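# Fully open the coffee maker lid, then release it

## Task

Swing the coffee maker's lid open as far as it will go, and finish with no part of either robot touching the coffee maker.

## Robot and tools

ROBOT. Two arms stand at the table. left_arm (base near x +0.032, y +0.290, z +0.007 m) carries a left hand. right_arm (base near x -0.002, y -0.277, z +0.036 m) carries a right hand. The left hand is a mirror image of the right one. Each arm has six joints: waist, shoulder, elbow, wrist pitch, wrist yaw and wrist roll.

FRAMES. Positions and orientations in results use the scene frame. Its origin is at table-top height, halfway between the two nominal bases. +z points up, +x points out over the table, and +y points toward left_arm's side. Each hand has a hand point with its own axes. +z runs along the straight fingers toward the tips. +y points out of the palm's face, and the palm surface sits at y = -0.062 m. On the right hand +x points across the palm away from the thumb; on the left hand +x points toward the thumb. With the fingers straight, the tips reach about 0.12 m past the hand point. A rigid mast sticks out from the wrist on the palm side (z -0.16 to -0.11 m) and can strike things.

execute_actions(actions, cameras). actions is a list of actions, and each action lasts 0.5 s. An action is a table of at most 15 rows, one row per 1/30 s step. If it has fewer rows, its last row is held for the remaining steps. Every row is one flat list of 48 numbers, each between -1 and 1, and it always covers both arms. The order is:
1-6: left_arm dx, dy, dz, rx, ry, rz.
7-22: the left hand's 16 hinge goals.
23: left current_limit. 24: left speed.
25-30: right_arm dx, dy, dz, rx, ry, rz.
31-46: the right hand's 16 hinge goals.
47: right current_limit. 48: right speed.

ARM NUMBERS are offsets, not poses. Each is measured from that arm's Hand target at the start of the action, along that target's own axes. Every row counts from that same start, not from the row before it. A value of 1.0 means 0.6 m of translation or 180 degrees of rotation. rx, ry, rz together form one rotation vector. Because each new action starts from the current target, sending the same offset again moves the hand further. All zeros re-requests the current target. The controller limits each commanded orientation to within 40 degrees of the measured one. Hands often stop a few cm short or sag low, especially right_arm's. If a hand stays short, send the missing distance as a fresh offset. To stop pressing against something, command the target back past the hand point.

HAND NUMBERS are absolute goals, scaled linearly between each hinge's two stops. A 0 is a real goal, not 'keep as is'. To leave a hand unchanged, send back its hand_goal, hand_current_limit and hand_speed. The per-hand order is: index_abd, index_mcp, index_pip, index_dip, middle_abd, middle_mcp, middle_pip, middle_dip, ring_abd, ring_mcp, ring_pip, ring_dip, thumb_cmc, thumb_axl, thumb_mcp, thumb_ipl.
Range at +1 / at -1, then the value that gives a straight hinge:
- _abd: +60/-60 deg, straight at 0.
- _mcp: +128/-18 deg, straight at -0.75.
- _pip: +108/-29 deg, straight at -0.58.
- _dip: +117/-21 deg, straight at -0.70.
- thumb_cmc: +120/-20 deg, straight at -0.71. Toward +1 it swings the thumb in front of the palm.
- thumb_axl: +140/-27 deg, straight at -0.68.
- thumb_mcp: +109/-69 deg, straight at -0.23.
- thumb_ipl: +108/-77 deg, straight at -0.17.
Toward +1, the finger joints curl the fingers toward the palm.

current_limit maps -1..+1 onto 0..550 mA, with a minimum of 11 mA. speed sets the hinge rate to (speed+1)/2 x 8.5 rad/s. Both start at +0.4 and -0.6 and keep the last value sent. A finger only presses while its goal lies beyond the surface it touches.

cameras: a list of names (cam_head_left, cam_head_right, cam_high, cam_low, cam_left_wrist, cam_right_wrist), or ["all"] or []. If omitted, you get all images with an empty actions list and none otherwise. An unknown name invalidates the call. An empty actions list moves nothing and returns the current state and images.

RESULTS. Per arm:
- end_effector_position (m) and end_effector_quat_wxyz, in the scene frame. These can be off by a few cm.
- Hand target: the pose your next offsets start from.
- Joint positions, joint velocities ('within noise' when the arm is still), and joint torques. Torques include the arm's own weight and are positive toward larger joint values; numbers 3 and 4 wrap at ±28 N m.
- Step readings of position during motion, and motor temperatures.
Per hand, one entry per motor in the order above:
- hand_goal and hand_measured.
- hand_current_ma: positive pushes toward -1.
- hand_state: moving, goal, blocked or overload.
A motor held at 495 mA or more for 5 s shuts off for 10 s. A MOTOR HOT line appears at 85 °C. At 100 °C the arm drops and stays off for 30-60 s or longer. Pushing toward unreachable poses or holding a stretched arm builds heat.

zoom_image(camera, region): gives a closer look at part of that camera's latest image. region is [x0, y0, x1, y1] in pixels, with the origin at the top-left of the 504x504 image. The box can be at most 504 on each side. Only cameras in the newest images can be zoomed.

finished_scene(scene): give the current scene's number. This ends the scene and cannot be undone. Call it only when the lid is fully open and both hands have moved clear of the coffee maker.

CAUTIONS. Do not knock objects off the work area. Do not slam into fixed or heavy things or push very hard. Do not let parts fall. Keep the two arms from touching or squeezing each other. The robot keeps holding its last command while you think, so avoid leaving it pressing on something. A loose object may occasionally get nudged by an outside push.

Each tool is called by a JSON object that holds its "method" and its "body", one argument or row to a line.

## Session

{"method": "execute_actions", "body": {
  "actions": []
}}

Scene clock: 0.00 s.
left_arm: end_effector_position=(+0.5498, +0.3196, +0.5875) hand_goal=(+0.000, -0.754, -0.576, -0.696, +0.000, -0.754, -0.576, -0.696, +0.000, -0.754, -0.576, -0.696, -0.714, -0.678, -0.226, -0.168) hand_measured=(+0.000, -0.754, -0.576, -0.696, +0.000, -0.754, -0.576, -0.696, +0.000, -0.754, -0.576, -0.696, -0.714, -0.678, -0.226, -0.168) hand_current_ma=(+0, +0, +0, +0, +0, +0, +0, +0, +0, +0, +0, +0, +0, +0, +0, +0) hand_state=(goal, goal, goal, goal, goal, goal, goal, goal, goal, goal, goal, goal, goal, goal, goal, goal) hand_current_limit=0.40 hand_speed=-0.60 end_effector_quat_wxyz=(+0.504, +0.492, +0.502, +0.502) | right_arm: end_effector_position=(+0.4362, -0.1662, +0.3994) hand_goal=(+0.000, -0.754, -0.576, -0.696, +0.000, -0.754, -0.576, -0.696, +0.000, -0.754, -0.576, -0.696, -0.714, -0.678, -0.226, -0.168) hand_measured=(+0.000, -0.754, -0.576, -0.696, +0.000, -0.754, -0.576, -0.696, +0.000, -0.754, -0.576, -0.696, -0.714, -0.678, -0.226, -0.168) hand_current_ma=(+0, +0, +0, +0, +0, +0, +0, +0, +0, +0, +0, +0, +0, +0, +0, +0) hand_state=(goal, goal, goal, goal, goal, goal, goal, goal, goal, goal, goal, goal, goal, goal, goal, goal) hand_current_limit=0.40 hand_speed=-0.60 end_effector_quat_wxyz=(+0.508, -0.080, +0.789, +0.336)
Joint positions: left_arm=[-0.008 1.041 1.044 0.009 0.006 -0.011] | right_arm=[-0.172 1.1 0.778 -0.061 -0.809 -1.371]
Joint velocities: within noise
Joint torques (N m): no reading
Motor temperatures (°C): left_arm=[24 28 39 26 26 27] | right_arm=[31 26 34 23 23 24]
Heat: left arm: hottest elbow 39 °C; right arm: hottest elbow 34 °C.
Hand target: left_arm +0.5463, +0.3196, +0.6082; +0.512, +0.483, +0.492, +0.511 | right_arm +0.4394, -0.1667, +0.4175; +0.523, -0.089, +0.780, +0.332
camera_calibration:
cam_left_wrist: T_world_to_cam=[[-0.00458241, -0.792147, -0.610313, 0.577625], [-0.692249, 0.442951, -0.569725, 0.533367], [0.721645, 0.419877, -0.550393, -0.0818747], [0, 0, 0, 1]] pos_world=[0.430954, 0.255686, 0.611341]
cam_right_wrist: T_world_to_cam=[[0.0898762, 0.329558, 0.939848, -0.321567], [-0.155954, -0.927369, 0.340096, -0.275412], [0.983667, -0.177139, -0.0319525, -0.319282], [0, 0, 0, 1]] pos_world=[0.300017, -0.205991, 0.385689]

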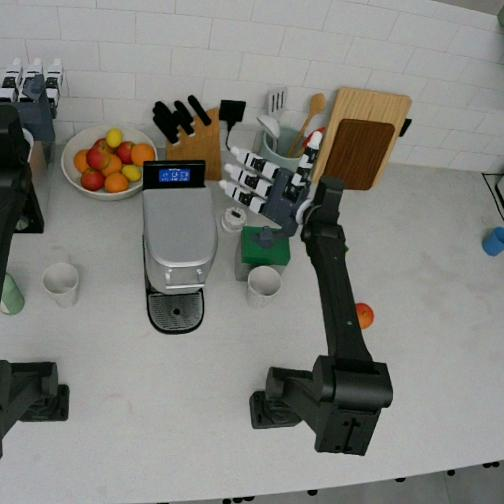

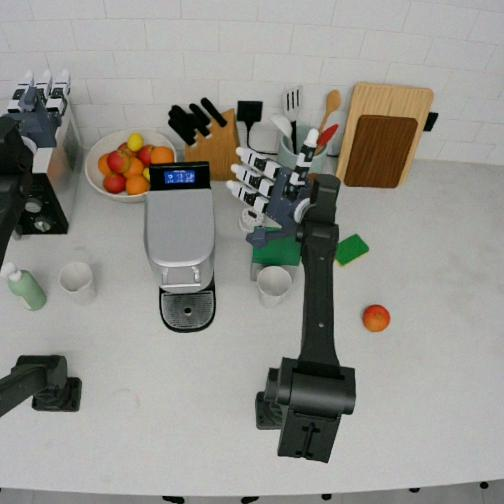

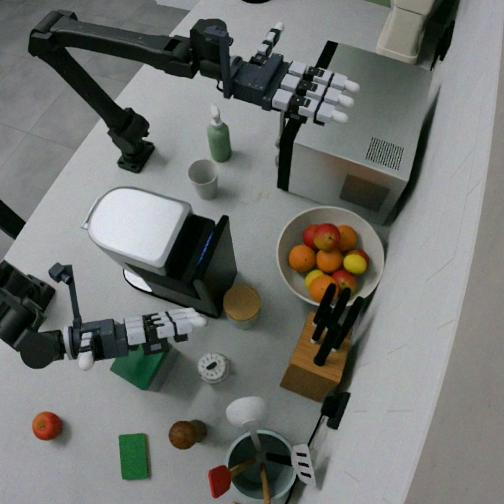

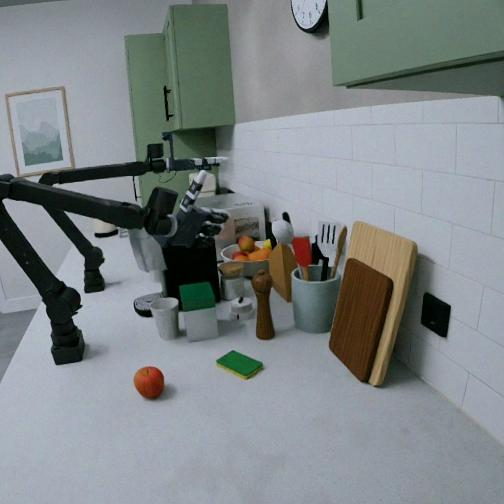

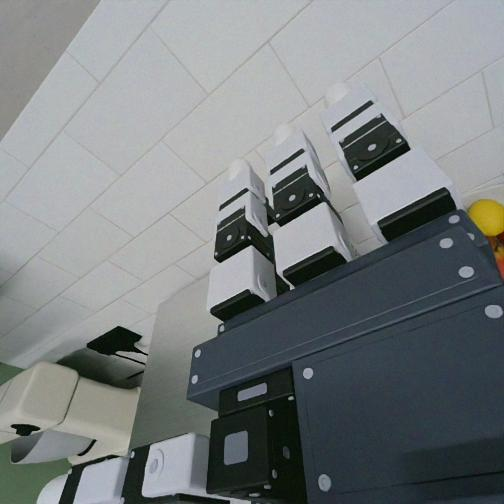

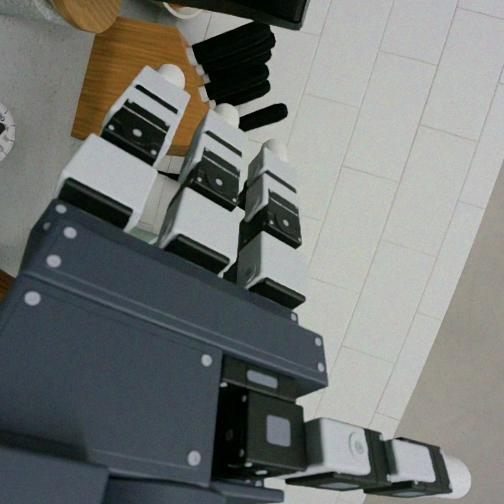

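{"method": "execute_actions", "body": {
  "actions": [
    [[-0.1315,-0.0243,-0.219,0.0184,-0.1529,-0.0179,0,-0.754,-0.576,-0.696,0,-0.754,-0.576,-0.696,0,-0.754,-0.576,-0.696,-0.714,-0.678,-0.226,-0.168,0.4,-0.6,-0.0105,-0.088,-0.228,0,0,0,0,-0.754,-0.576,-0.696,0,-0.754,-0.576,-0.696,0,-0.754,-0.576,-0.696,-0.714,-0.678,-0.226,-0.168,0.4,-0.6]],
    [[-0.269,-0.05,-0.126,0.0184,-0.1529,-0.0179,0,-0.754,-0.576,-0.696,0,-0.754,-0.576,-0.696,0,-0.754,-0.576,-0.696,-0.714,-0.678,-0.226,-0.168,0.4,-0.6,-0.0105,-0.088,-0.228,0,0,0,0,-0.754,-0.576,-0.696,0,-0.754,-0.576,-0.696,0,-0.754,-0.576,-0.696,-0.714,-0.678,-0.226,-0.168,0.4,-0.6]],
    [[-0.278,-0.176,0.038,0.0184,-0.1529,-0.0179,0,-0.754,-0.576,-0.696,0,-0.754,-0.576,-0.696,0,-0.754,-0.576,-0.696,-0.714,-0.678,-0.226,-0.168,0.4,-0.6,0,0,0,0,0,0,0,-0.754,-0.576,-0.696,0,-0.754,-0.576,-0.696,0,-0.754,-0.576,-0.696,-0.714,-0.678,-0.226,-0.168,0.4,-0.6]]
  ],
  "cameras": ["cam_low","cam_left_wrist","cam_head_left"]
}}

Scene clock: 52.20 s.
left_arm: end_effector_position=(+0.1406, +0.0159, +0.4853) hand_goal=(+0.000, -0.754, -0.576, -0.696, +0.000, -0.754, -0.576, -0.696, +0.000, -0.754, -0.576, -0.696, -0.714, -0.678, -0.226, -0.168) hand_measured=(-0.002, -0.766, -0.576, -0.696, -0.002, -0.764, -0.576, -0.696, -0.002, -0.764, -0.576, -0.696, -0.724, -0.678, -0.226, -0.168) hand_current_ma=(+0, -5, +0, +0, +0, -4, +0, +0, +0, -4, +0, +0, -3, +0, +0, +0) hand_state=(goal, goal, goal, goal, goal, goal, goal, goal, goal, goal, goal, goal, goal, goal, goal, goal) hand_current_limit=0.40 hand_speed=-0.60 end_effector_quat_wxyz=(+0.704, +0.704, +0.095, -0.018) | right_arm: end_effector_position=(+0.2859, -0.4071, +0.4248) hand_goal=(+0.000, -0.754, -0.576, -0.696, +0.000, -0.754, -0.576, -0.696, +0.000, -0.754, -0.576, -0.696, -0.714, -0.678, -0.226, -0.168) hand_measured=(+0.002, -0.758, -0.576, -0.696, +0.002, -0.758, -0.576, -0.696, +0.002, -0.758, -0.576, -0.696, -0.718, -0.678, -0.224, -0.168) hand_current_ma=(+0, -1, +0, +0, +0, -1, +0, +0, +0, -1, +0, +0, -1, +0, +0, +0) hand_state=(goal, goal, goal, goal, goal, goal, goal, goal, goal, goal, goal, goal, goal, goal, goal, goal) hand_current_limit=0.40 hand_speed=-0.60 end_effector_quat_wxyz=(+0.606, -0.011, +0.716, +0.345)
Joint positions: left_arm=[-1.117 0.273 0.543 -0.278 0.367 -0.157] | right_arm=[-1.027 1.096 0.808 -0.603 -1.537 -1.96]
Joint torques (N m): left_arm=[0.44 2.08 9.26 3 -0.07 -0.03] | right_arm=[0.15 -6.12 14.17 0.44 -0.95 0.09]
Motor temperatures (°C): left_arm=[24 28 52 26 26 27] | right_arm=[31 27 49 24 23 24]
Heat: left arm: hottest elbow 52 °C; right arm: hottest elbow 49 °C.
Hand target: left_arm +0.1421, +0.0089, +0.4801; +0.707, +0.699, +0.107, -0.016 | right_arm +0.2889, -0.4170, +0.4470; +0.523, -0.088, +0.780, +0.332
Off the commanded pose: left_arm 0.009 m, 2 deg | right_arm 0.025 m, 15 deg.
Step readings (end_effector_position of left_arm | right_arm):
0: (+0.5498, +0.3196, +0.5875) | (+0.4362, -0.1662, +0.3994)
1: (+0.5497, +0.3180, +0.5878) | (+0.4355, -0.1663, +0.3998)
2: (+0.5479, +0.3082, +0.5870) | (+0.4292, -0.1681, +0.4020)
4: (+0.5324, +0.2849, +0.5804) | (+0.4151, -0.1847, +0.4085)
8: (+0.4673, +0.2494, +0.5795) | (+0.3915, -0.2508, +0.4250)
15: (+0.4026, +0.2369, +0.6151) | (+0.3648, -0.2882, +0.4223)
16: (+0.4008, +0.2352, +0.6144) | (+0.3625, -0.2880, +0.4211)
17: (+0.3936, +0.2261, +0.6125) | (+0.3548, -0.2899, +0.4229)
19: (+0.3783, +0.2024, +0.5943) | (+0.3381, -0.3074, +0.4279)
23: (+0.3206, +0.1563, +0.5700) | (+0.3073, -0.3722, +0.4306)
30: (+0.2690, +0.1377, +0.5818) | (+0.2887, -0.4105, +0.4254)
31: (+0.2680, +0.1350, +0.5801) | (+0.2884, -0.4104, +0.4247)
32: (+0.2630, +0.1271, +0.5746) | (+0.2879, -0.4100, +0.4243)
34: (+0.2395, +0.1025, +0.5548) | (+0.2873, -0.4093, +0.4239)
38: (+0.1817, +0.0570, +0.5021) | (+0.2870, -0.4087, +0.4246)
45: (+0.1455, +0.0228, +0.4818) | (+0.2864, -0.4079, +0.4252)
camera_calibration:
cam_left_wrist: T_world_to_cam=[[-0.871272, -0.0727608, -0.485378, 0.322408], [0.281963, 0.735259, -0.616353, 0.207413], [0.401724, -0.67387, -0.620094, 0.380852], [0, 0, 0, 1]] pos_world=[0.0694248, 0.127601, 0.520494]
Images, in order (width x height): cam_head_left 504x504, cam_low 504x504, cam_left_wrist 504x504.

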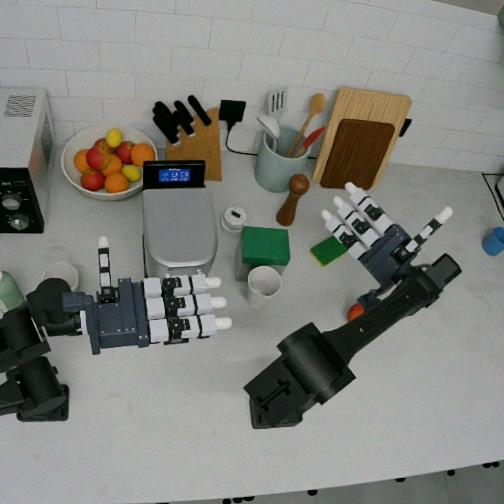

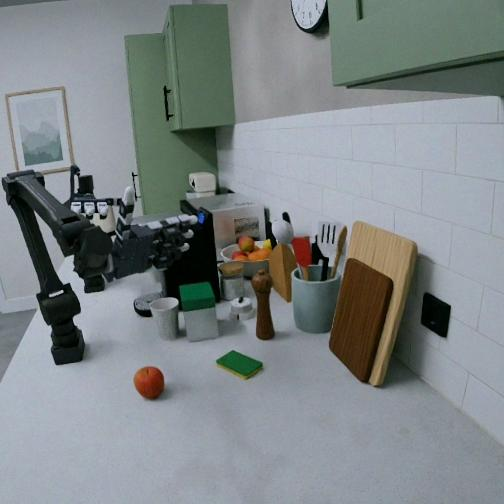

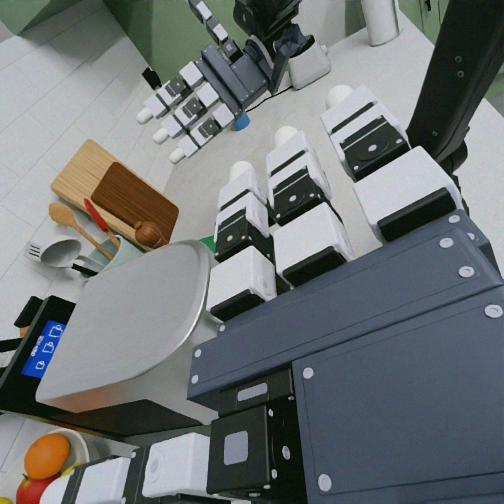

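{"method": "execute_actions", "body": {
  "actions": [
    [[0.0157,-0.1665,0.0133,0,0,0,0,-0.754,-0.576,-0.696,0,-0.754,-0.576,-0.696,0,-0.754,-0.576,-0.696,-0.714,-0.678,-0.226,-0.168,0.4,-0.6,0,0,0,0,0,0,0,-0.754,-0.576,-0.696,0,-0.754,-0.576,-0.696,0,-0.754,-0.576,-0.696,-0.714,-0.678,-0.226,-0.168,0.4,-0.6]],
    [[0.0122,-0.069,0,0,0,0,0,-0.754,-0.576,-0.696,0,-0.754,-0.576,-0.696,0,-0.754,-0.576,-0.696,-0.714,-0.678,-0.226,-0.168,0.4,-0.6,0,0,0,0,0,0,0,-0.754,-0.576,-0.696,0,-0.754,-0.576,-0.696,0,-0.754,-0.576,-0.696,-0.714,-0.678,-0.226,-0.168,0.4,-0.6]]
  ],
  "cameras": ["cam_head_left","cam_left_wrist"]
}}

{"method": "zoom_image", "body": {
  "camera": "cam_left_wrist",
  "region": [60, 90, 310, 340]
}}

{"method": "zoom_image", "body": {
  "camera": "cam_head_left",
  "region": [130, 240, 250, 360]
}}

Scene clock: 69.30 s.
left_arm: end_effector_position=(+0.1377, +0.0020, +0.3399) hand_goal=(+0.000, -0.754, -0.576, -0.696, +0.000, -0.754, -0.576, -0.696, +0.000, -0.754, -0.576, -0.696, -0.714, -0.678, -0.226, -0.168) hand_measured=(-0.002, -0.766, -0.576, -0.696, -0.002, -0.766, -0.576, -0.696, -0.002, -0.766, -0.576, -0.696, -0.724, -0.678, -0.226, -0.168) hand_current_ma=(+0, -5, +0, +0, +0, -5, +0, +0, +0, -5, +0, +0, -3, +0, +0, +0) hand_state=(goal, goal, goal, goal, goal, goal, goal, goal, goal, goal, goal, goal, goal, goal, goal, goal) hand_current_limit=0.40 hand_speed=-0.60 end_effector_quat_wxyz=(+0.706, +0.700, +0.108, -0.009) | right_arm: end_effector_position=(+0.2857, -0.4064, +0.4261) hand_goal=(+0.000, -0.754, -0.576, -0.696, +0.000, -0.754, -0.576, -0.696, +0.000, -0.754, -0.576, -0.696, -0.714, -0.678, -0.226, -0.168) hand_measured=(+0.002, -0.758, -0.576, -0.696, +0.002, -0.758, -0.576, -0.696, +0.002, -0.758, -0.576, -0.696, -0.718, -0.678, -0.224, -0.168) hand_current_ma=(+0, -1, +0, +0, +0, -1, +0, +0, +0, -1, +0, +0, -1, +0, +0, +0) hand_state=(goal, goal, goal, goal, goal, goal, goal, goal, goal, goal, goal, goal, goal, goal, goal, goal) hand_current_limit=0.40 hand_speed=-0.60 end_effector_quat_wxyz=(+0.601, -0.004, +0.727, +0.334)
Joint positions: left_arm=[-1.233 0.273 0.157 0.113 0.221 -0.166] | right_arm=[-1.036 1.097 0.842 -0.77 -1.506 -2.095]
Joint torques (N m): left_arm=[0.21 1.96 9.91 2.99 -0.1 -0.04] | right_arm=[0.15 -5.77 14.15 0.31 -1.03 0.1]
Heat: left arm: hottest elbow 50 °C; right arm: hottest elbow 52 °C.
Hand target: left_arm +0.1353, +0.0000, +0.3379; +0.707, +0.699, +0.107, -0.016 | right_arm +0.2890, -0.4171, +0.4470; +0.523, -0.089, +0.780, +0.332
Off the commanded pose: left_arm 0.004 m, 1 deg | right_arm 0.024 m, 14 deg.
joint sent to its limit (right arm) — joint 6 (wrist roll), lower limit. The joint targets are off in orientation, not in position.
Step readings (end_effector_position of left_arm | right_arm):
0: (+0.1407, +0.0159, +0.4852) | (+0.2859, -0.4070, +0.4248)
1: (+0.1410, +0.0156, +0.4839) | (+0.2859, -0.4070, +0.4248)
2: (+0.1420, +0.0149, +0.4803) | (+0.2860, -0.4070, +0.4249)
4: (+0.1437, +0.0134, +0.4631) | (+0.2861, -0.4071, +0.4250)
8: (+0.1423, +0.0005, +0.3930) | (+0.2860, -0.4072, +0.4255)
15: (+0.1388, -0.0012, +0.3700) | (+0.2860, -0.4069, +0.4267)
16: (+0.1386, -0.0004, +0.3727) | (+0.2859, -0.4069, +0.4267)
17: (+0.1383, +0.0003, +0.3739) | (+0.2859, -0.4067, +0.4269)
19: (+0.1376, +0.0020, +0.3714) | (+0.2858, -0.4065, +0.4272)
23: (+0.1378, +0.0024, +0.3491) | (+0.2857, -0.4063, +0.4276)
30: (+0.1379, +0.0014, +0.3378) | (+0.2857, -0.4064, +0.4269)
camera_calibration:
cam_left_wrist: T_world_to_cam=[[-0.871629, -0.102177, -0.479398, 0.246562], [0.255128, 0.740537, -0.621703, 0.134347], [0.418536, -0.664202, -0.619406, 0.279885], [0, 0, 0, 1]] pos_world=[0.0634933, 0.111604, 0.375088]
Images, in order (width x height): cam_head_left 504x504, cam_left_wrist 504x504.

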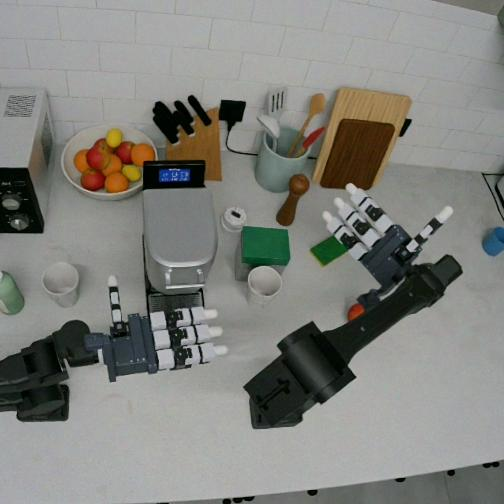

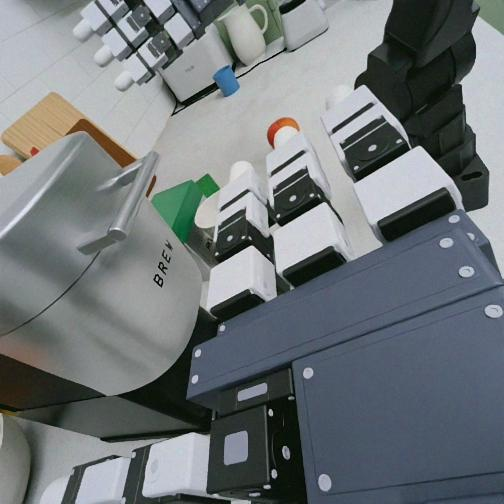

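Scaled by 2.016.

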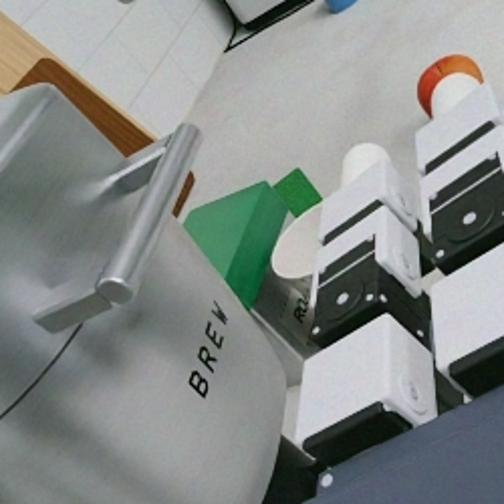

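Scaled by 4.200.

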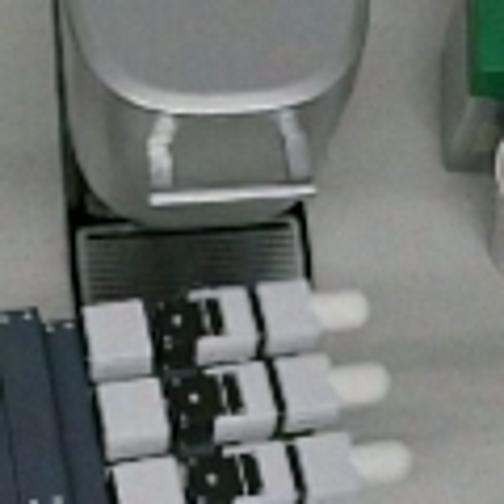

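{"method": "execute_actions", "body": {
  "actions": [
    [[0.0917,0.0197,0.0123,0,0,0,0,-0.754,-0.576,-0.696,0,-0.754,-0.576,-0.696,0,-0.754,-0.576,-0.696,-0.714,-0.678,-0.226,-0.168,0.4,-0.6,0,0,0,0,0,0,0,-0.754,-0.576,-0.696,0,-0.754,-0.576,-0.696,0,-0.754,-0.576,-0.696,-0.714,-0.678,-0.226,-0.168,0.4,-0.6]],
    [[-0.013,0.0739,0,0,0,0,0,-0.754,-0.576,-0.696,0,-0.754,-0.576,-0.696,0,-0.754,-0.576,-0.696,-0.714,-0.678,-0.226,-0.168,0.4,-0.6,0,0,0,0,0,0,0,-0.754,-0.576,-0.696,0,-0.754,-0.576,-0.696,0,-0.754,-0.576,-0.696,-0.714,-0.678,-0.226,-0.168,0.4,-0.6]]
  ],
  "cameras": ["cam_left_wrist"]
}}

{"method": "zoom_image", "body": {
  "camera": "cam_left_wrist",
  "region": [80, 60, 330, 310]
}}

Scene clock: 130.17 s.
left_arm: end_effector_position=(+0.1854, +0.0022, +0.3480) hand_goal=(+0.000, -0.754, -0.576, -0.696, +0.000, -0.754, -0.576, -0.696, +0.000, -0.754, -0.576, -0.696, -0.714, -0.678, -0.226, -0.168) hand_measured=(+0.000, -0.766, -0.576, -0.696, +0.000, -0.766, -0.576, -0.696, +0.000, -0.766, -0.576, -0.696, -0.724, -0.678, -0.226, -0.168) hand_current_ma=(+0, -5, +0, +0, +0, -5, +0, +0, +0, -5, +0, +0, -3, +0, +0, +0) hand_state=(goal, goal, goal, goal, goal, goal, goal, goal, goal, goal, goal, goal, goal, goal, goal, goal) hand_current_limit=0.40 hand_speed=-0.60 end_effector_quat_wxyz=(+0.692, +0.713, +0.114, -0.027) | right_arm: end_effector_position=(+0.2858, -0.4067, +0.4257) hand_goal=(+0.000, -0.754, -0.576, -0.696, +0.000, -0.754, -0.576, -0.696, +0.000, -0.754, -0.576, -0.696, -0.714, -0.678, -0.226, -0.168) hand_measured=(+0.002, -0.758, -0.576, -0.696, +0.002, -0.758, -0.576, -0.696, +0.002, -0.758, -0.576, -0.696, -0.718, -0.678, -0.224, -0.168) hand_current_ma=(+0, -1, +0, +0, +0, -1, +0, +0, +0, -1, +0, +0, -1, +0, +0, +0) hand_state=(goal, goal, goal, goal, goal, goal, goal, goal, goal, goal, goal, goal, goal, goal, goal, goal) hand_current_limit=0.40 hand_speed=-0.60 end_effector_quat_wxyz=(+0.600, -0.003, +0.727, +0.333)
Joint positions: left_arm=[-0.917 0.402 0.222 0.13 0.556 -0.173] | right_arm=[-1.036 1.097 0.842 -0.773 -1.503 -2.095]
Joint torques (N m): left_arm=[2.49 1.2 15.01 2 0.26 0.03] | right_arm=[0.09 -5.95 14.12 0.35 -1.04 0.07]
Motor temperatures (°C): left_arm=[24 27 50 26 26 27] | right_arm=[31 27 60 23 26 24]
Heat: left arm: hottest elbow 50 °C; right arm: hottest elbow 60 °C.
Hand target: left_arm +0.1919, -0.0001, +0.3853; +0.707, +0.699, +0.107, -0.016 | right_arm +0.2889, -0.4171, +0.4471; +0.523, -0.088, +0.780, +0.332
Off the commanded pose: left_arm 0.038 m, 3 deg | right_arm 0.024 m, 14 deg.
joint sent to its limit (right arm) — joint 6 (wrist roll), lower limit. The joint targets are off in orientation, not in position.
Step readings (end_effector_position of left_arm | right_arm):
0: (+0.1377, +0.0020, +0.3399) | (+0.2856, -0.4064, +0.4261)
1: (+0.1370, +0.0017, +0.3400) | (+0.2856, -0.4064, +0.4261)
2: (+0.1365, +0.0011, +0.3400) | (+0.2857, -0.4064, +0.4260)
4: (+0.1396, -0.0004, +0.3381) | (+0.2858, -0.4064, +0.4259)
8: (+0.1746, +0.0048, +0.3279) | (+0.2858, -0.4066, +0.4257)
15: (+0.1882, +0.0003, +0.3185) | (+0.2858, -0.4067, +0.4257)
16: (+0.1882, +0.0000, +0.3185) | (+0.2858, -0.4067, +0.4257)
17: (+0.1881, -0.0002, +0.3183) | (+0.2858, -0.4067, +0.4257)
19: (+0.1878, +0.0000, +0.3183) | (+0.2858, -0.4067, +0.4257)
23: (+0.1856, +0.0018, +0.3272) | (+0.2858, -0.4067, +0.4257)
30: (+0.1854, +0.0023, +0.3483) | (+0.2858, -0.4067, +0.4257)
camera_calibration:
cam_left_wrist: T_world_to_cam=[[-0.890294, -0.0693245, -0.450079, 0.285192], [0.247452, 0.756052, -0.605932, 0.123019], [0.382289, -0.65083, -0.655953, 0.284531], [0, 0, 0, 1]] pos_world=[0.11469, 0.111944, 0.38954]
Images, in order (width x height): cam_left_wrist 504x504.

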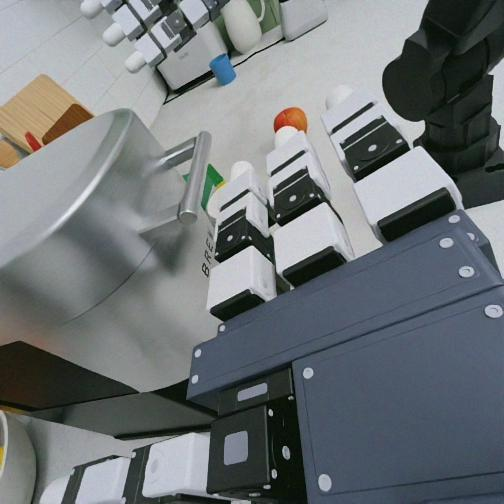

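Scaled by 2.016.

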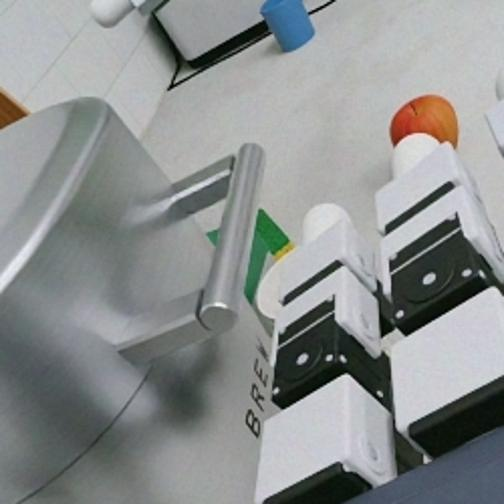

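{"method": "execute_actions", "body": {
  "actions": [
    [[0,0.0677,0.0015,0,0,0,0,-0.754,-0.576,-0.696,0,-0.754,-0.576,-0.696,0,-0.754,-0.576,-0.696,-0.714,-0.678,-0.226,-0.168,0.4,-0.6,-0.0545,0.047,-0.0675,0,0,0,0,-0.754,-0.576,-0.696,0,-0.754,-0.576,-0.696,0,-0.754,-0.576,-0.696,-0.714,-0.678,-0.226,-0.168,0.4,-0.6]],
    [[0,0.066,-0.011,0,0,-0.0278,0,-0.754,-0.576,-0.696,0,-0.754,-0.576,-0.696,0,-0.754,-0.576,-0.696,-0.714,-0.678,-0.226,-0.168,0.4,-0.6,-0.0545,0.047,-0.0675,0,0,0,0,-0.754,-0.576,-0.696,0,-0.754,-0.576,-0.696,0,-0.754,-0.576,-0.696,-0.714,-0.678,-0.226,-0.168,0.4,-0.6]],
    [[-0.006,0.0655,-0.011,0,0,-0.0278,0,-0.754,-0.576,-0.696,0,-0.754,-0.576,-0.696,0,-0.754,-0.576,-0.696,-0.714,-0.678,-0.226,-0.168,0.4,-0.6,0,0,0,0,0,0,0,-0.754,-0.576,-0.696,0,-0.754,-0.576,-0.696,0,-0.754,-0.576,-0.696,-0.714,-0.678,-0.226,-0.168,0.4,-0.6]]
  ],
  "cameras": ["cam_left_wrist","cam_low"]
}}

Scene clock: 155.73 s.
left_arm: end_effector_position=(+0.2088, +0.0104, +0.4597) hand_goal=(+0.000, -0.754, -0.576, -0.696, +0.000, -0.754, -0.576, -0.696, +0.000, -0.754, -0.576, -0.696, -0.714, -0.678, -0.226, -0.168) hand_measured=(+0.000, -0.770, -0.576, -0.696, +0.000, -0.766, -0.576, -0.696, +0.000, -0.766, -0.576, -0.696, -0.724, -0.678, -0.226, -0.168) hand_current_ma=(+0, -8, +0, +0, +0, -5, +0, +0, +0, -5, +0, +0, -3, +0, +0, +0) hand_state=(goal, goal, goal, goal, goal, goal, goal, goal, goal, goal, goal, goal, goal, goal, goal, goal) hand_current_limit=0.40 hand_speed=-0.60 end_effector_quat_wxyz=(+0.684, +0.702, +0.177, -0.089) | right_arm: end_effector_position=(+0.2309, -0.4336, +0.5244) hand_goal=(+0.000, -0.754, -0.576, -0.696, +0.000, -0.754, -0.576, -0.696, +0.000, -0.754, -0.576, -0.696, -0.714, -0.678, -0.226, -0.168) hand_measured=(+0.002, -0.758, -0.576, -0.696, +0.002, -0.758, -0.576, -0.696, +0.002, -0.758, -0.576, -0.696, -0.718, -0.678, -0.224, -0.168) hand_current_ma=(+0, -1, +0, +0, +0, -1, +0, +0, +0, -1, +0, +0, -1, +0, +0, +0) hand_state=(goal, goal, goal, goal, goal, goal, goal, goal, goal, goal, goal, goal, goal, goal, goal, goal) hand_current_limit=0.40 hand_speed=-0.60 end_effector_quat_wxyz=(+0.655, +0.051, +0.706, +0.264)
Joint positions: left_arm=[-0.836 0.399 0.542 -0.202 0.638 -0.341] | right_arm=[-1.27 0.958 0.984 -0.943 -1.569 -2.033]
Joint torques (N m): left_arm=[2.43 0.97 15.69 1.96 0.27 -0.01] | right_arm=[0.15 -4.66 14.04 0.59 -1.04 0.25]
Motor temperatures (°C): left_arm=[24 27 55 26 26 27] | right_arm=[31 27 62 23 27 24]
Heat: left arm: hottest elbow 55 °C; right arm: hottest elbow 62 °C.
Hand target: left_arm +0.2108, +0.0147, +0.5031; +0.703, +0.687, +0.168, -0.077 | right_arm +0.2288, -0.4372, +0.5469; +0.523, -0.088, +0.780, +0.332
Off the commanded pose: left_arm 0.044 m, 3 deg | right_arm 0.023 m, 25 deg.
joint sent to its limit (right arm) — joint 5 (wrist yaw), lower limit. The joint targets are off in orientation, not in position.
Step readings (end_effector_position of left_arm | right_arm):
0: (+0.1855, +0.0021, +0.3479) | (+0.2858, -0.4067, +0.4257)
1: (+0.1855, +0.0021, +0.3479) | (+0.2857, -0.4068, +0.4259)
2: (+0.1857, +0.0015, +0.3480) | (+0.2847, -0.4074, +0.4279)
4: (+0.1875, +0.0003, +0.3500) | (+0.2795, -0.4116, +0.4364)
8: (+0.1926, +0.0010, +0.3685) | (+0.2671, -0.4206, +0.4569)
15: (+0.1932, +0.0013, +0.3830) | (+0.2600, -0.4215, +0.4738)
16: (+0.1933, +0.0011, +0.3828) | (+0.2600, -0.4216, +0.4738)
17: (+0.1938, +0.0007, +0.3827) | (+0.2593, -0.4227, +0.4747)
19: (+0.1963, +0.0000, +0.3835) | (+0.2552, -0.4266, +0.4804)
23: (+0.1992, +0.0013, +0.3969) | (+0.2410, -0.4329, +0.5016)
30: (+0.2011, +0.0039, +0.4165) | (+0.2315, -0.4317, +0.5235)
31: (+0.2013, +0.0040, +0.4171) | (+0.2313, -0.4321, +0.5236)
32: (+0.2019, +0.0039, +0.4177) | (+0.2312, -0.4323, +0.5237)
34: (+0.2039, +0.0041, +0.4205) | (+0.2310, -0.4328, +0.5239)
38: (+0.2070, +0.0070, +0.4377) | (+0.2309, -0.4332, +0.5241)
45: (+0.2073, +0.0111, +0.4606) | (+0.2309, -0.4335, +0.5243)
camera_calibration:
cam_left_wrist: T_world_to_cam=[[-0.95493, -0.081307, -0.285479, 0.294755], [0.130997, 0.747596, -0.651107, 0.223853], [0.266362, -0.659159, -0.70325, 0.400298], [0, 0, 0, 1]] pos_world=[0.145522, 0.120474, 0.511409]
Images, in order (width x height): cam_low 504x504, cam_left_wrist 504x504.

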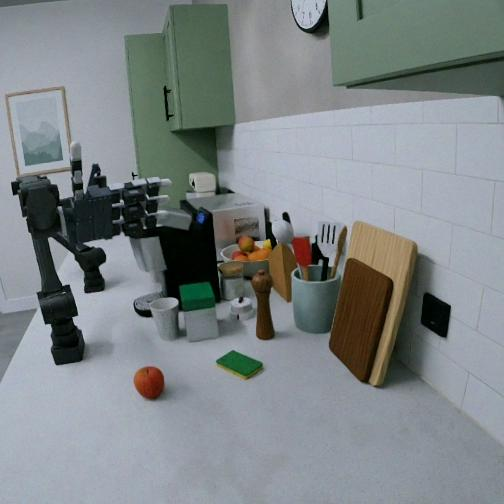

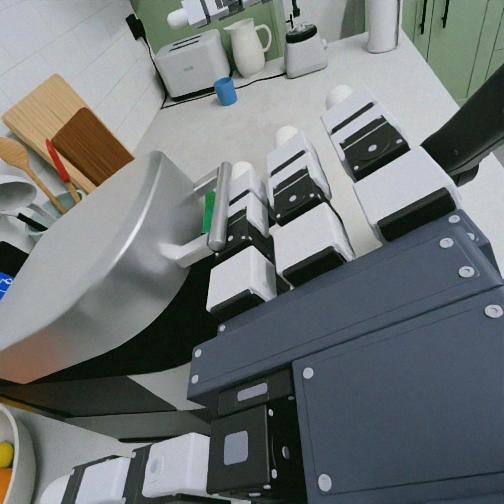

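{"method": "execute_actions", "body": {
  "actions": [
    [[0.0123,0.0765,-0.0135,-0.0085,0.019,-0.0417,0,-0.754,-0.576,-0.696,0,-0.754,-0.576,-0.696,0,-0.754,-0.576,-0.696,-0.714,-0.678,-0.226,-0.168,0.4,-0.6,0,0,0,0,0,0,0,-0.754,-0.576,-0.696,0,-0.754,-0.576,-0.696,0,-0.754,-0.576,-0.696,-0.714,-0.678,-0.226,-0.168,0.4,-0.6]],
    [[0.003,0.0777,-0.011,-0.0107,0.0179,-0.0417,0,-0.754,-0.576,-0.696,0,-0.754,-0.576,-0.696,0,-0.754,-0.576,-0.696,-0.714,-0.678,-0.226,-0.168,0.4,-0.6,0,0,0,0,0,0,0,-0.754,-0.576,-0.696,0,-0.754,-0.576,-0.696,0,-0.754,-0.576,-0.696,-0.714,-0.678,-0.226,-0.168,0.4,-0.6]],
    [[0.0287,0.0465,0.0092,-0.012,0.0153,-0.0361,0,-0.754,-0.576,-0.696,0,-0.754,-0.576,-0.696,0,-0.754,-0.576,-0.696,-0.714,-0.678,-0.226,-0.168,0.4,-0.6,0,0,0,0,0,0,0,-0.754,-0.576,-0.696,0,-0.754,-0.576,-0.696,0,-0.754,-0.576,-0.696,-0.714,-0.678,-0.226,-0.168,0.4,-0.6]],
    [[0.0227,0.049,0.0122,-0.0137,0.0137,-0.0361,0,-0.754,-0.576,-0.696,0,-0.754,-0.576,-0.696,0,-0.754,-0.576,-0.696,-0.714,-0.678,-0.226,-0.168,0.4,-0.6,0,0,0,0,0,0,0,-0.754,-0.576,-0.696,0,-0.754,-0.576,-0.696,0,-0.754,-0.576,-0.696,-0.714,-0.678,-0.226,-0.168,0.4,-0.6]]
  ],
  "cameras": ["cam_left_wrist","cam_low"]
}}

Scene clock: 172.83 s.
left_arm: end_effector_position=(+0.3142, +0.0341, +0.5721) hand_goal=(+0.000, -0.754, -0.576, -0.696, +0.000, -0.754, -0.576, -0.696, +0.000, -0.754, -0.576, -0.696, -0.714, -0.678, -0.226, -0.168) hand_measured=(+0.000, -0.770, -0.582, -0.698, +0.000, -0.766, -0.576, -0.696, +0.000, -0.766, -0.576, -0.696, -0.724, -0.678, -0.226, -0.168) hand_current_ma=(+0, -8, -1, +0, +0, -5, +0, +0, +0, -5, +0, +0, -3, +0, +0, +0) hand_state=(goal, goal, goal, goal, goal, goal, goal, goal, goal, goal, goal, goal, goal, goal, goal, goal) hand_current_limit=0.40 hand_speed=-0.60 end_effector_quat_wxyz=(+0.671, +0.592, +0.414, -0.167) | right_arm: end_effector_position=(+0.2310, -0.4337, +0.5246) hand_goal=(+0.000, -0.754, -0.576, -0.696, +0.000, -0.754, -0.576, -0.696, +0.000, -0.754, -0.576, -0.696, -0.714, -0.678, -0.226, -0.168) hand_measured=(+0.002, -0.758, -0.576, -0.696, +0.002, -0.758, -0.576, -0.696, +0.002, -0.758, -0.576, -0.696, -0.718, -0.678, -0.224, -0.168) hand_current_ma=(+0, -1, +0, +0, +0, -1, +0, +0, +0, -1, +0, +0, -1, +0, +0, +0) hand_state=(goal, goal, goal, goal, goal, goal, goal, goal, goal, goal, goal, goal, goal, goal, goal, goal) hand_current_limit=0.40 hand_speed=-0.60 end_effector_quat_wxyz=(+0.655, +0.052, +0.706, +0.265)
Joint positions: left_arm=[-0.713 0.629 0.975 -0.397 0.513 -0.828] | right_arm=[-1.27 0.958 0.984 -0.943 -1.569 -2.03]
Joint torques (N m): left_arm=[2.37 -0.91 15.06 2 0.01 -0.02] | right_arm=[0.15 -4.66 14 0.66 -1.04 0.24]
Motor temperatures (°C): left_arm=[24 27 59 26 26 27] | right_arm=[30 26 59 23 27 24]
Heat: left arm: hottest elbow 59 °C; right arm: hottest elbow 59 °C.
Hand target: left_arm +0.3145, +0.0416, +0.6102; +0.689, +0.580, +0.405, -0.159 | right_arm +0.2288, -0.4372, +0.5469; +0.523, -0.088, +0.780, +0.332
Off the commanded pose: left_arm 0.039 m, 3 deg | right_arm 0.023 m, 25 deg.
joint sent to its limit (right arm) — joint 5 (wrist yaw), lower limit. The joint targets are off in orientation, not in position.
Step readings (end_effector_position of left_arm | right_arm):
0: (+0.2088, +0.0104, +0.4597) | (+0.2309, -0.4336, +0.5245)
1: (+0.2089, +0.0105, +0.4601) | (+0.2309, -0.4336, +0.5245)
2: (+0.2102, +0.0110, +0.4606) | (+0.2309, -0.4336, +0.5245)
4: (+0.2151, +0.0128, +0.4640) | (+0.2309, -0.4336, +0.5245)
8: (+0.2226, +0.0187, +0.4847) | (+0.2309, -0.4336, +0.5245)
15: (+0.2260, +0.0223, +0.5090) | (+0.2310, -0.4337, +0.5246)
16: (+0.2270, +0.0221, +0.5093) | (+0.2310, -0.4337, +0.5246)
17: (+0.2294, +0.0222, +0.5091) | (+0.2310, -0.4337, +0.5246)
19: (+0.2368, +0.0232, +0.5111) | (+0.2310, -0.4337, +0.5246)
23: (+0.2462, +0.0271, +0.5293) | (+0.2310, -0.4337, +0.5246)
30: (+0.2509, +0.0297, +0.5469) | (+0.2310, -0.4337, +0.5246)
31: (+0.2514, +0.0299, +0.5477) | (+0.2310, -0.4337, +0.5246)
32: (+0.2530, +0.0303, +0.5480) | (+0.2310, -0.4337, +0.5246)
34: (+0.2597, +0.0310, +0.5502) | (+0.2310, -0.4337, +0.5246)
38: (+0.2749, +0.0319, +0.5590) | (+0.2310, -0.4337, +0.5246)
45: (+0.2841, +0.0305, +0.5585) | (+0.2310, -0.4337, +0.5246)
46: (+0.2846, +0.0307, +0.5581) | (+0.2310, -0.4337, +0.5246)
47: (+0.2863, +0.0311, +0.5580) | (+0.2310, -0.4337, +0.5246)
49: (+0.2933, +0.0314, +0.5590) | (+0.2310, -0.4337, +0.5246)
53: (+0.3062, +0.0344, +0.5713) | (+0.2310, -0.4337, +0.5246)
60: (+0.3140, +0.0338, +0.5725) | (+0.2310, -0.4337, +0.5246)
camera_calibration:
cam_left_wrist: T_world_to_cam=[[-0.920832, -0.342641, 0.186184, 0.157906], [-0.372972, 0.634479, -0.677, 0.442425], [0.113838, -0.692845, -0.712044, 0.520896], [0, 0, 0, 1]] pos_world=[0.25112, 0.134296, 0.641023]
Images, in order (width x height): cam_low 504x504, cam_left_wrist 504x504.

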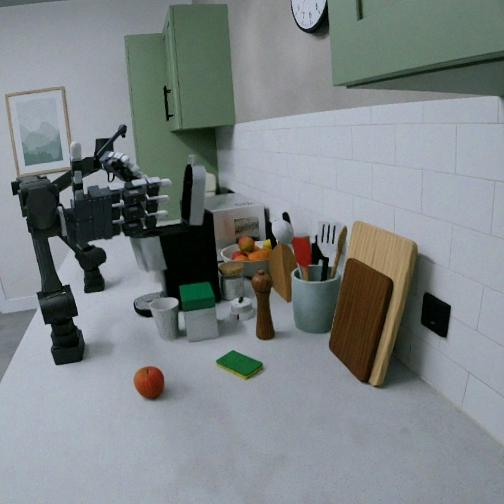

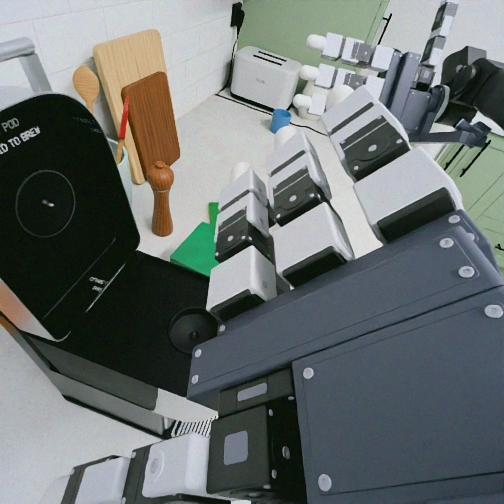

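{"method": "zoom_image", "body": {
  "camera": "cam_low",
  "region": [60, 130, 230, 300]
}}

Scaled by 2.965.

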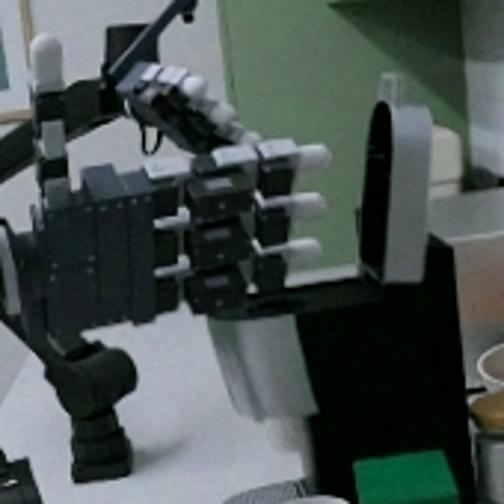

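{"method": "execute_actions", "body": {
  "actions": [
    [[0.0828,0.0608,0.029,-0.0173,0.014,-0.0333,0,-0.754,-0.576,-0.696,0,-0.754,-0.576,-0.696,0,-0.754,-0.576,-0.696,-0.714,-0.678,-0.226,-0.168,0.4,-0.6,0,0,0,0,0,0,0,-0.754,-0.576,-0.696,0,-0.754,-0.576,-0.696,0,-0.754,-0.576,-0.696,-0.714,-0.678,-0.226,-0.168,0.4,-0.6]],
    [[0.0748,0.0672,0.036,-0.0186,0.0121,-0.0333,0,-0.754,-0.576,-0.696,0,-0.754,-0.576,-0.696,0,-0.754,-0.576,-0.696,-0.714,-0.678,-0.226,-0.168,0.4,-0.6,0,0,0,0,0,0,0,-0.754,-0.576,-0.696,0,-0.754,-0.576,-0.696,0,-0.754,-0.576,-0.696,-0.714,-0.678,-0.226,-0.168,0.4,-0.6]],
    [[0.0332,0.0308,0.025,0,0,0,0,-0.754,-0.576,-0.696,0,-0.754,-0.576,-0.696,0,-0.754,-0.576,-0.696,-0.714,-0.678,-0.226,-0.168,0.4,-0.6,0,0,0,0,0,0,0,-0.754,-0.576,-0.696,0,-0.754,-0.576,-0.696,0,-0.754,-0.576,-0.696,-0.714,-0.678,-0.226,-0.168,0.4,-0.6]]
  ],
  "cameras": ["cam_left_wrist","cam_low"]
}}

{"method": "zoom_image", "body": {
  "camera": "cam_low",
  "region": [60, 130, 230, 300]
}}

Scene clock: 195.90 s.
left_arm: end_effector_position=(+0.4665, +0.0503, +0.5308) hand_goal=(+0.000, -0.754, -0.576, -0.696, +0.000, -0.754, -0.576, -0.696, +0.000, -0.754, -0.576, -0.696, -0.714, -0.678, -0.226, -0.168) hand_measured=(-0.002, -0.762, -0.580, -0.698, -0.002, -0.762, -0.576, -0.696, -0.002, -0.762, -0.576, -0.696, -0.722, -0.678, -0.226, -0.168) hand_current_ma=(+0, -3, -1, +0, +0, -3, +0, +0, +0, -2, +0, +0, -2, +0, +0, +0) hand_state=(goal, goal, goal, goal, goal, goal, goal, goal, goal, goal, goal, goal, goal, goal, goal, goal) hand_current_limit=0.40 hand_speed=-0.60 end_effector_quat_wxyz=(+0.656, +0.509, +0.523, -0.192) | right_arm: end_effector_position=(+0.2310, -0.4337, +0.5246) hand_goal=(+0.000, -0.754, -0.576, -0.696, +0.000, -0.754, -0.576, -0.696, +0.000, -0.754, -0.576, -0.696, -0.714, -0.678, -0.226, -0.168) hand_measured=(+0.002, -0.758, -0.576, -0.696, +0.002, -0.758, -0.576, -0.696, +0.002, -0.758, -0.576, -0.696, -0.718, -0.678, -0.224, -0.168) hand_current_ma=(+0, -1, +0, +0, +0, -1, +0, +0, +0, -1, +0, +0, -1, +0, +0, +0) hand_state=(goal, goal, goal, goal, goal, goal, goal, goal, goal, goal, goal, goal, goal, goal, goal, goal) hand_current_limit=0.40 hand_speed=-0.60 end_effector_quat_wxyz=(+0.655, +0.052, +0.706, +0.265)
Joint positions: left_arm=[-0.464 0.93 1.052 -0.202 0.614 -1.038] | right_arm=[-1.27 0.958 0.984 -0.943 -1.569 -2.03]
Joint torques (N m): left_arm=[2.32 -6.01 15.25 2.84 0.29 -0.05] | right_arm=[0.15 -4.66 14 0.66 -1.03 0.24]
Motor temperatures (°C): left_arm=[24 27 60 26 26 27] | right_arm=[30 26 58 23 27 24]
Heat: left arm: hottest elbow 60 °C; right arm: hottest elbow 58 °C.
Hand target: left_arm +0.4696, +0.0544, +0.5770; +0.683, +0.500, +0.500, -0.183 | right_arm +0.2288, -0.4372, +0.5469; +0.523, -0.088, +0.780, +0.332
Off the commanded pose: left_arm 0.047 m, 4 deg | right_arm 0.023 m, 25 deg.
joint sent to its limit (right arm) — joint 5 (wrist yaw), lower limit. The joint targets are off in orientation, not in position.
Step readings (end_effector_position of left_arm | right_arm):
0: (+0.3142, +0.0341, +0.5720) | (+0.2310, -0.4337, +0.5246)
1: (+0.3146, +0.0343, +0.5718) | (+0.2310, -0.4337, +0.5246)
2: (+0.3172, +0.0341, +0.5703) | (+0.2310, -0.4337, +0.5246)
4: (+0.3283, +0.0374, +0.5686) | (+0.2310, -0.4337, +0.5246)
8: (+0.3618, +0.0469, +0.5644) | (+0.2310, -0.4337, +0.5246)
15: (+0.3820, +0.0410, +0.5454) | (+0.2310, -0.4337, +0.5246)
16: (+0.3820, +0.0410, +0.5455) | (+0.2310, -0.4337, +0.5246)
17: (+0.3839, +0.0428, +0.5471) | (+0.2310, -0.4337, +0.5246)
19: (+0.3909, +0.0449, +0.5510) | (+0.2310, -0.4337, +0.5246)
23: (+0.4206, +0.0529, +0.5527) | (+0.2310, -0.4337, +0.5246)
30: (+0.4409, +0.0501, +0.5345) | (+0.2310, -0.4337, +0.5246)
31: (+0.4409, +0.0501, +0.5344) | (+0.2310, -0.4337, +0.5246)
32: (+0.4410, +0.0498, +0.5353) | (+0.2310, -0.4337, +0.5246)
34: (+0.4427, +0.0490, +0.5385) | (+0.2310, -0.4337, +0.5246)
38: (+0.4554, +0.0517, +0.5410) | (+0.2310, -0.4337, +0.5246)
45: (+0.4666, +0.0504, +0.5303) | (+0.2310, -0.4337, +0.5246)
camera_calibration:
cam_left_wrist: T_world_to_cam=[[-0.792289, -0.456244, 0.405116, 0.14086], [-0.605341, 0.504623, -0.615563, 0.543421], [0.0764162, -0.732937, -0.675991, 0.485802], [0, 0, 0, 1]] pos_world=[0.403434, 0.146106, 0.605843]
Images, in order (width x height): cam_low 504x504, cam_left_wrist 504x504.

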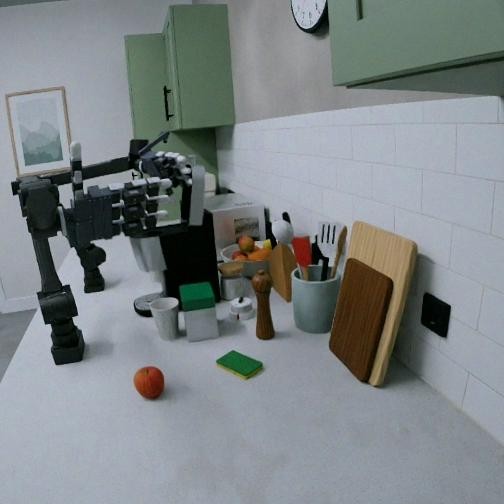

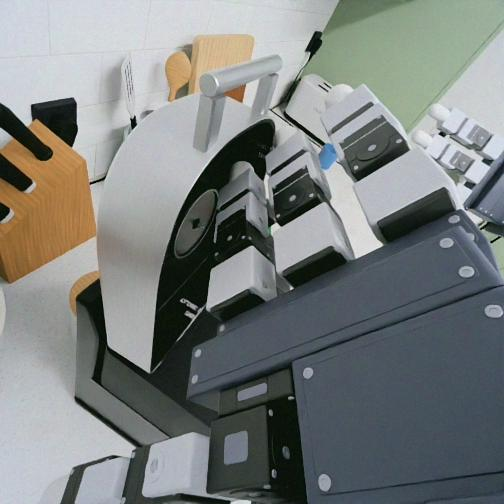

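Scaled by 2.965.

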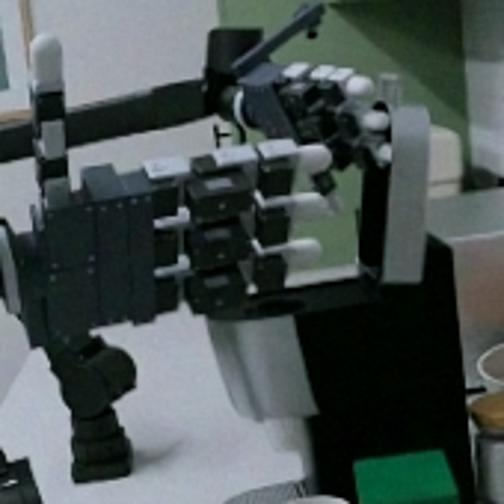

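{"method": "execute_actions", "body": {
  "actions": [
    [[0.0332,0.0308,0.025,0,0,0,0,-0.754,-0.576,-0.696,0,-0.754,-0.576,-0.696,0,-0.754,-0.576,-0.696,-0.714,-0.678,-0.226,-0.168,0.4,-0.6,0,0,0,0,0,0,0,-0.754,-0.576,-0.696,0,-0.754,-0.576,-0.696,0,-0.754,-0.576,-0.696,-0.714,-0.678,-0.226,-0.168,0.4,-0.6]]
  ],
  "cameras": ["cam_low"]
}}

{"method": "zoom_image", "body": {
  "camera": "cam_low",
  "region": [60, 130, 230, 300]
}}

Scene clock: 204.73 s.
left_arm: end_effector_position=(+0.4843, +0.0468, +0.5348) hand_goal=(+0.000, -0.754, -0.576, -0.696, +0.000, -0.754, -0.576, -0.696, +0.000, -0.754, -0.576, -0.696, -0.714, -0.678, -0.226, -0.168) hand_measured=(-0.002, -0.762, -0.580, -0.698, +0.024, -0.788, -0.594, -0.702, -0.002, -0.762, -0.576, -0.696, -0.722, -0.678, -0.226, -0.168) hand_current_ma=(+0, -3, -1, +0, +12, -33, -9, -2, +0, -2, +0, +0, -2, +0, +0, +0) hand_state=(goal, goal, goal, goal, blocked, blocked, goal, goal, goal, goal, goal, goal, goal, goal, goal, goal) hand_current_limit=0.40 hand_speed=-0.60 end_effector_quat_wxyz=(+0.662, +0.513, +0.509, -0.198) | right_arm: end_effector_position=(+0.2310, -0.4337, +0.5246) hand_goal=(+0.000, -0.754, -0.576, -0.696, +0.000, -0.754, -0.576, -0.696, +0.000, -0.754, -0.576, -0.696, -0.714, -0.678, -0.226, -0.168) hand_measured=(+0.002, -0.758, -0.576, -0.696, +0.002, -0.758, -0.576, -0.696, +0.002, -0.758, -0.576, -0.696, -0.718, -0.678, -0.224, -0.168) hand_current_ma=(+0, -1, +0, +0, +0, -1, +0, +0, +0, -1, +0, +0, -1, +0, +0, +0) hand_state=(goal, goal, goal, goal, goal, goal, goal, goal, goal, goal, goal, goal, goal, goal, goal, goal) hand_current_limit=0.40 hand_speed=-0.60 end_effector_quat_wxyz=(+0.655, +0.052, +0.706, +0.265)
Joint positions: left_arm=[-0.437 0.98 1.074 -0.149 0.665 -1.038] | right_arm=[-1.27 0.958 0.984 -0.943 -1.569 -2.03]
Joint torques (N m): left_arm=[3.02 -5.07 15.16 2.71 -0.26 -0.04] | right_arm=[0.15 -4.72 14 0.68 -1.04 0.23]
Motor temperatures (°C): left_arm=[24 27 61 26 26 27] | right_arm=[30 26 58 23 27 24]
Heat: left arm: hottest elbow 61 °C; right arm: hottest elbow 58 °C.
Hand target: left_arm +0.4995, +0.0542, +0.5690; +0.683, +0.501, +0.500, -0.183 | right_arm +0.2288, -0.4372, +0.5469; +0.523, -0.088, +0.780, +0.332
Off the commanded pose: left_arm 0.038 m, 3 deg | right_arm 0.023 m, 25 deg.
joint sent to its limit (right arm) — joint 5 (wrist yaw), lower limit. The joint targets are off in orientation, not in position.
Step readings (end_effector_position of left_arm | right_arm):
0: (+0.4665, +0.0503, +0.5308) | (+0.2310, -0.4337, +0.5246)
1: (+0.4664, +0.0501, +0.5310) | (+0.2310, -0.4337, +0.5246)
2: (+0.4672, +0.0503, +0.5314) | (+0.2310, -0.4337, +0.5246)
4: (+0.4699, +0.0493, +0.5334) | (+0.2310, -0.4337, +0.5246)
8: (+0.4813, +0.0488, +0.5345) | (+0.2310, -0.4337, +0.5246)
15: (+0.4843, +0.0468, +0.5348) | (+0.2310, -0.4337, +0.5246)
Images, in order (width x height): cam_low 504x504.

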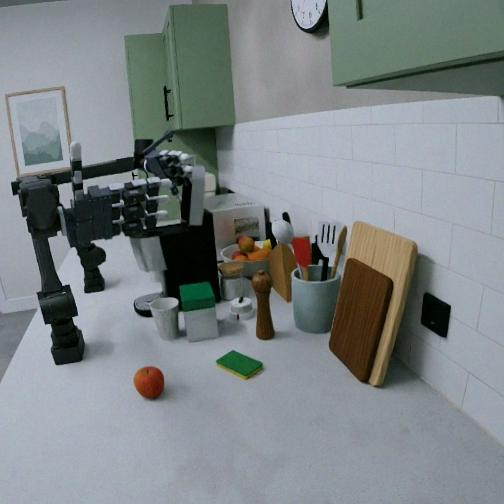

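Scaled by 2.965.

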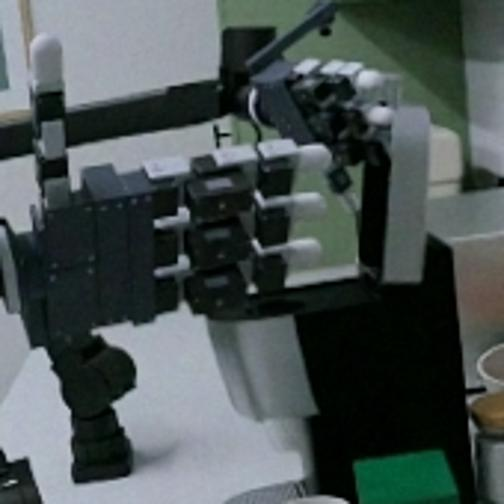

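{"method": "execute_actions", "body": {
  "actions": [
    [[-0.06,-0.06,-0.067,0,0,0,0,-0.754,-0.576,-0.696,0,-0.754,-0.576,-0.696,0,-0.754,-0.576,-0.696,-0.714,-0.678,-0.226,-0.168,0.4,-0.6,0,0,0,0,0,0,0,-0.754,-0.576,-0.696,0,-0.754,-0.576,-0.696,0,-0.754,-0.576,-0.696,-0.714,-0.678,-0.226,-0.168,0.4,-0.6]],
    [[-0.1,-0.09,-0.1,0,0,0,0,-0.754,-0.576,-0.696,0,-0.754,-0.576,-0.696,0,-0.754,-0.576,-0.696,-0.714,-0.678,-0.226,-0.168,0.4,-0.6,0,0,0,0,0,0,0,-0.754,-0.576,-0.696,0,-0.754,-0.576,-0.696,0,-0.754,-0.576,-0.696,-0.714,-0.678,-0.226,-0.168,0.4,-0.6]]
  ],
  "cameras": ["cam_left_wrist","cam_high"]
}}

Scene clock: 214.87 s.
left_arm: end_effector_position=(+0.3444, +0.0807, +0.5980) hand_goal=(+0.000, -0.754, -0.576, -0.696, +0.000, -0.754, -0.576, -0.696, +0.000, -0.754, -0.576, -0.696, -0.714, -0.678, -0.226, -0.168) hand_measured=(-0.004, -0.760, -0.580, -0.698, -0.002, -0.762, -0.580, -0.700, -0.002, -0.760, -0.576, -0.696, -0.720, -0.678, -0.226, -0.168) hand_current_ma=(+0, -2, +0, +0, +0, -2, -1, +0, +0, -1, +0, +0, -2, +0, +0, +0) hand_state=(goal, goal, goal, goal, goal, goal, goal, goal, goal, goal, goal, goal, goal, goal, goal, goal) hand_current_limit=0.40 hand_speed=-0.60 end_effector_quat_wxyz=(+0.680, +0.500, +0.505, -0.180) | right_arm: end_effector_position=(+0.2310, -0.4337, +0.5246) hand_goal=(+0.000, -0.754, -0.576, -0.696, +0.000, -0.754, -0.576, -0.696, +0.000, -0.754, -0.576, -0.696, -0.714, -0.678, -0.226, -0.168) hand_measured=(+0.002, -0.758, -0.576, -0.696, +0.002, -0.758, -0.576, -0.696, +0.002, -0.758, -0.576, -0.696, -0.718, -0.678, -0.224, -0.168) hand_current_ma=(+0, -1, +0, +0, +0, -1, +0, +0, +0, -1, +0, +0, -1, +0, +0, +0) hand_state=(goal, goal, goal, goal, goal, goal, goal, goal, goal, goal, goal, goal, goal, goal, goal, goal) hand_current_limit=0.40 hand_speed=-0.60 end_effector_quat_wxyz=(+0.655, +0.052, +0.706, +0.265)
Joint positions: left_arm=[-0.618 0.646 1.073 -0.438 0.444 -1.045] | right_arm=[-1.27 0.958 0.984 -0.943 -1.569 -2.03]
Joint torques (N m): left_arm=[0.15 -1.73 11.07 2.11 -0.05 0.03] | right_arm=[0.15 -4.66 14 0.66 -1.04 0.23]
Motor temperatures (°C): left_arm=[24 27 63 26 26 27] | right_arm=[30 26 59 23 27 24]
Heat: left arm: hottest elbow 63 °C; right arm: hottest elbow 59 °C.
Hand target: left_arm +0.3403, +0.0783, +0.6073; +0.683, +0.500, +0.500, -0.183 | right_arm +0.2288, -0.4372, +0.5469; +0.523, -0.088, +0.780, +0.332
Off the commanded pose: left_arm 0.010 m, 1 deg | right_arm 0.023 m, 25 deg.
joint sent to its limit (right arm) — joint 5 (wrist yaw), lower limit. The joint targets are off in orientation, not in position.
Step readings (end_effector_position of left_arm | right_arm):
0: (+0.4843, +0.0468, +0.5348) | (+0.2310, -0.4337, +0.5246)
1: (+0.4843, +0.0468, +0.5348) | (+0.2310, -0.4337, +0.5246)
2: (+0.4839, +0.0477, +0.5354) | (+0.2310, -0.4337, +0.5246)
4: (+0.4801, +0.0510, +0.5373) | (+0.2310, -0.4337, +0.5246)
8: (+0.4608, +0.0612, +0.5533) | (+0.2310, -0.4337, +0.5246)
15: (+0.4370, +0.0706, +0.5760) | (+0.2310, -0.4337, +0.5246)
16: (+0.4371, +0.0706, +0.5752) | (+0.2310, -0.4337, +0.5246)
17: (+0.4359, +0.0714, +0.5728) | (+0.2310, -0.4337, +0.5246)
19: (+0.4267, +0.0724, +0.5678) | (+0.2310, -0.4337, +0.5246)
23: (+0.3822, +0.0740, +0.5838) | (+0.2310, -0.4337, +0.5246)
30: (+0.3352, +0.0880, +0.6110) | (+0.2310, -0.4337, +0.5246)
camera_calibration:
cam_left_wrist: T_world_to_cam=[[-0.806928, -0.457499, 0.37358, 0.0548061], [-0.576966, 0.475181, -0.664314, 0.51719], [0.126405, -0.751597, -0.647398, 0.52999], [0, 0, 0, 1]] pos_world=[0.275632, 0.177654, 0.666216]
Images, in order (width x height): cam_high 504x504, cam_left_wrist 504x504.

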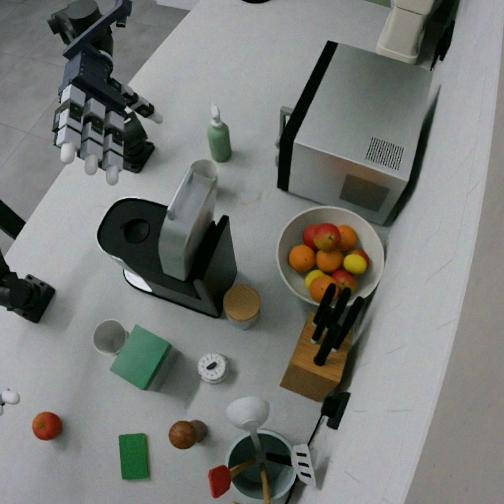

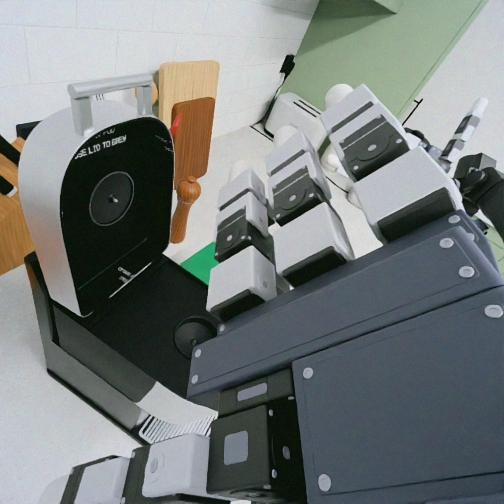

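{"method": "finished_scene", "body": {
  "scene": 2
}}

The scene is finished: the task was done.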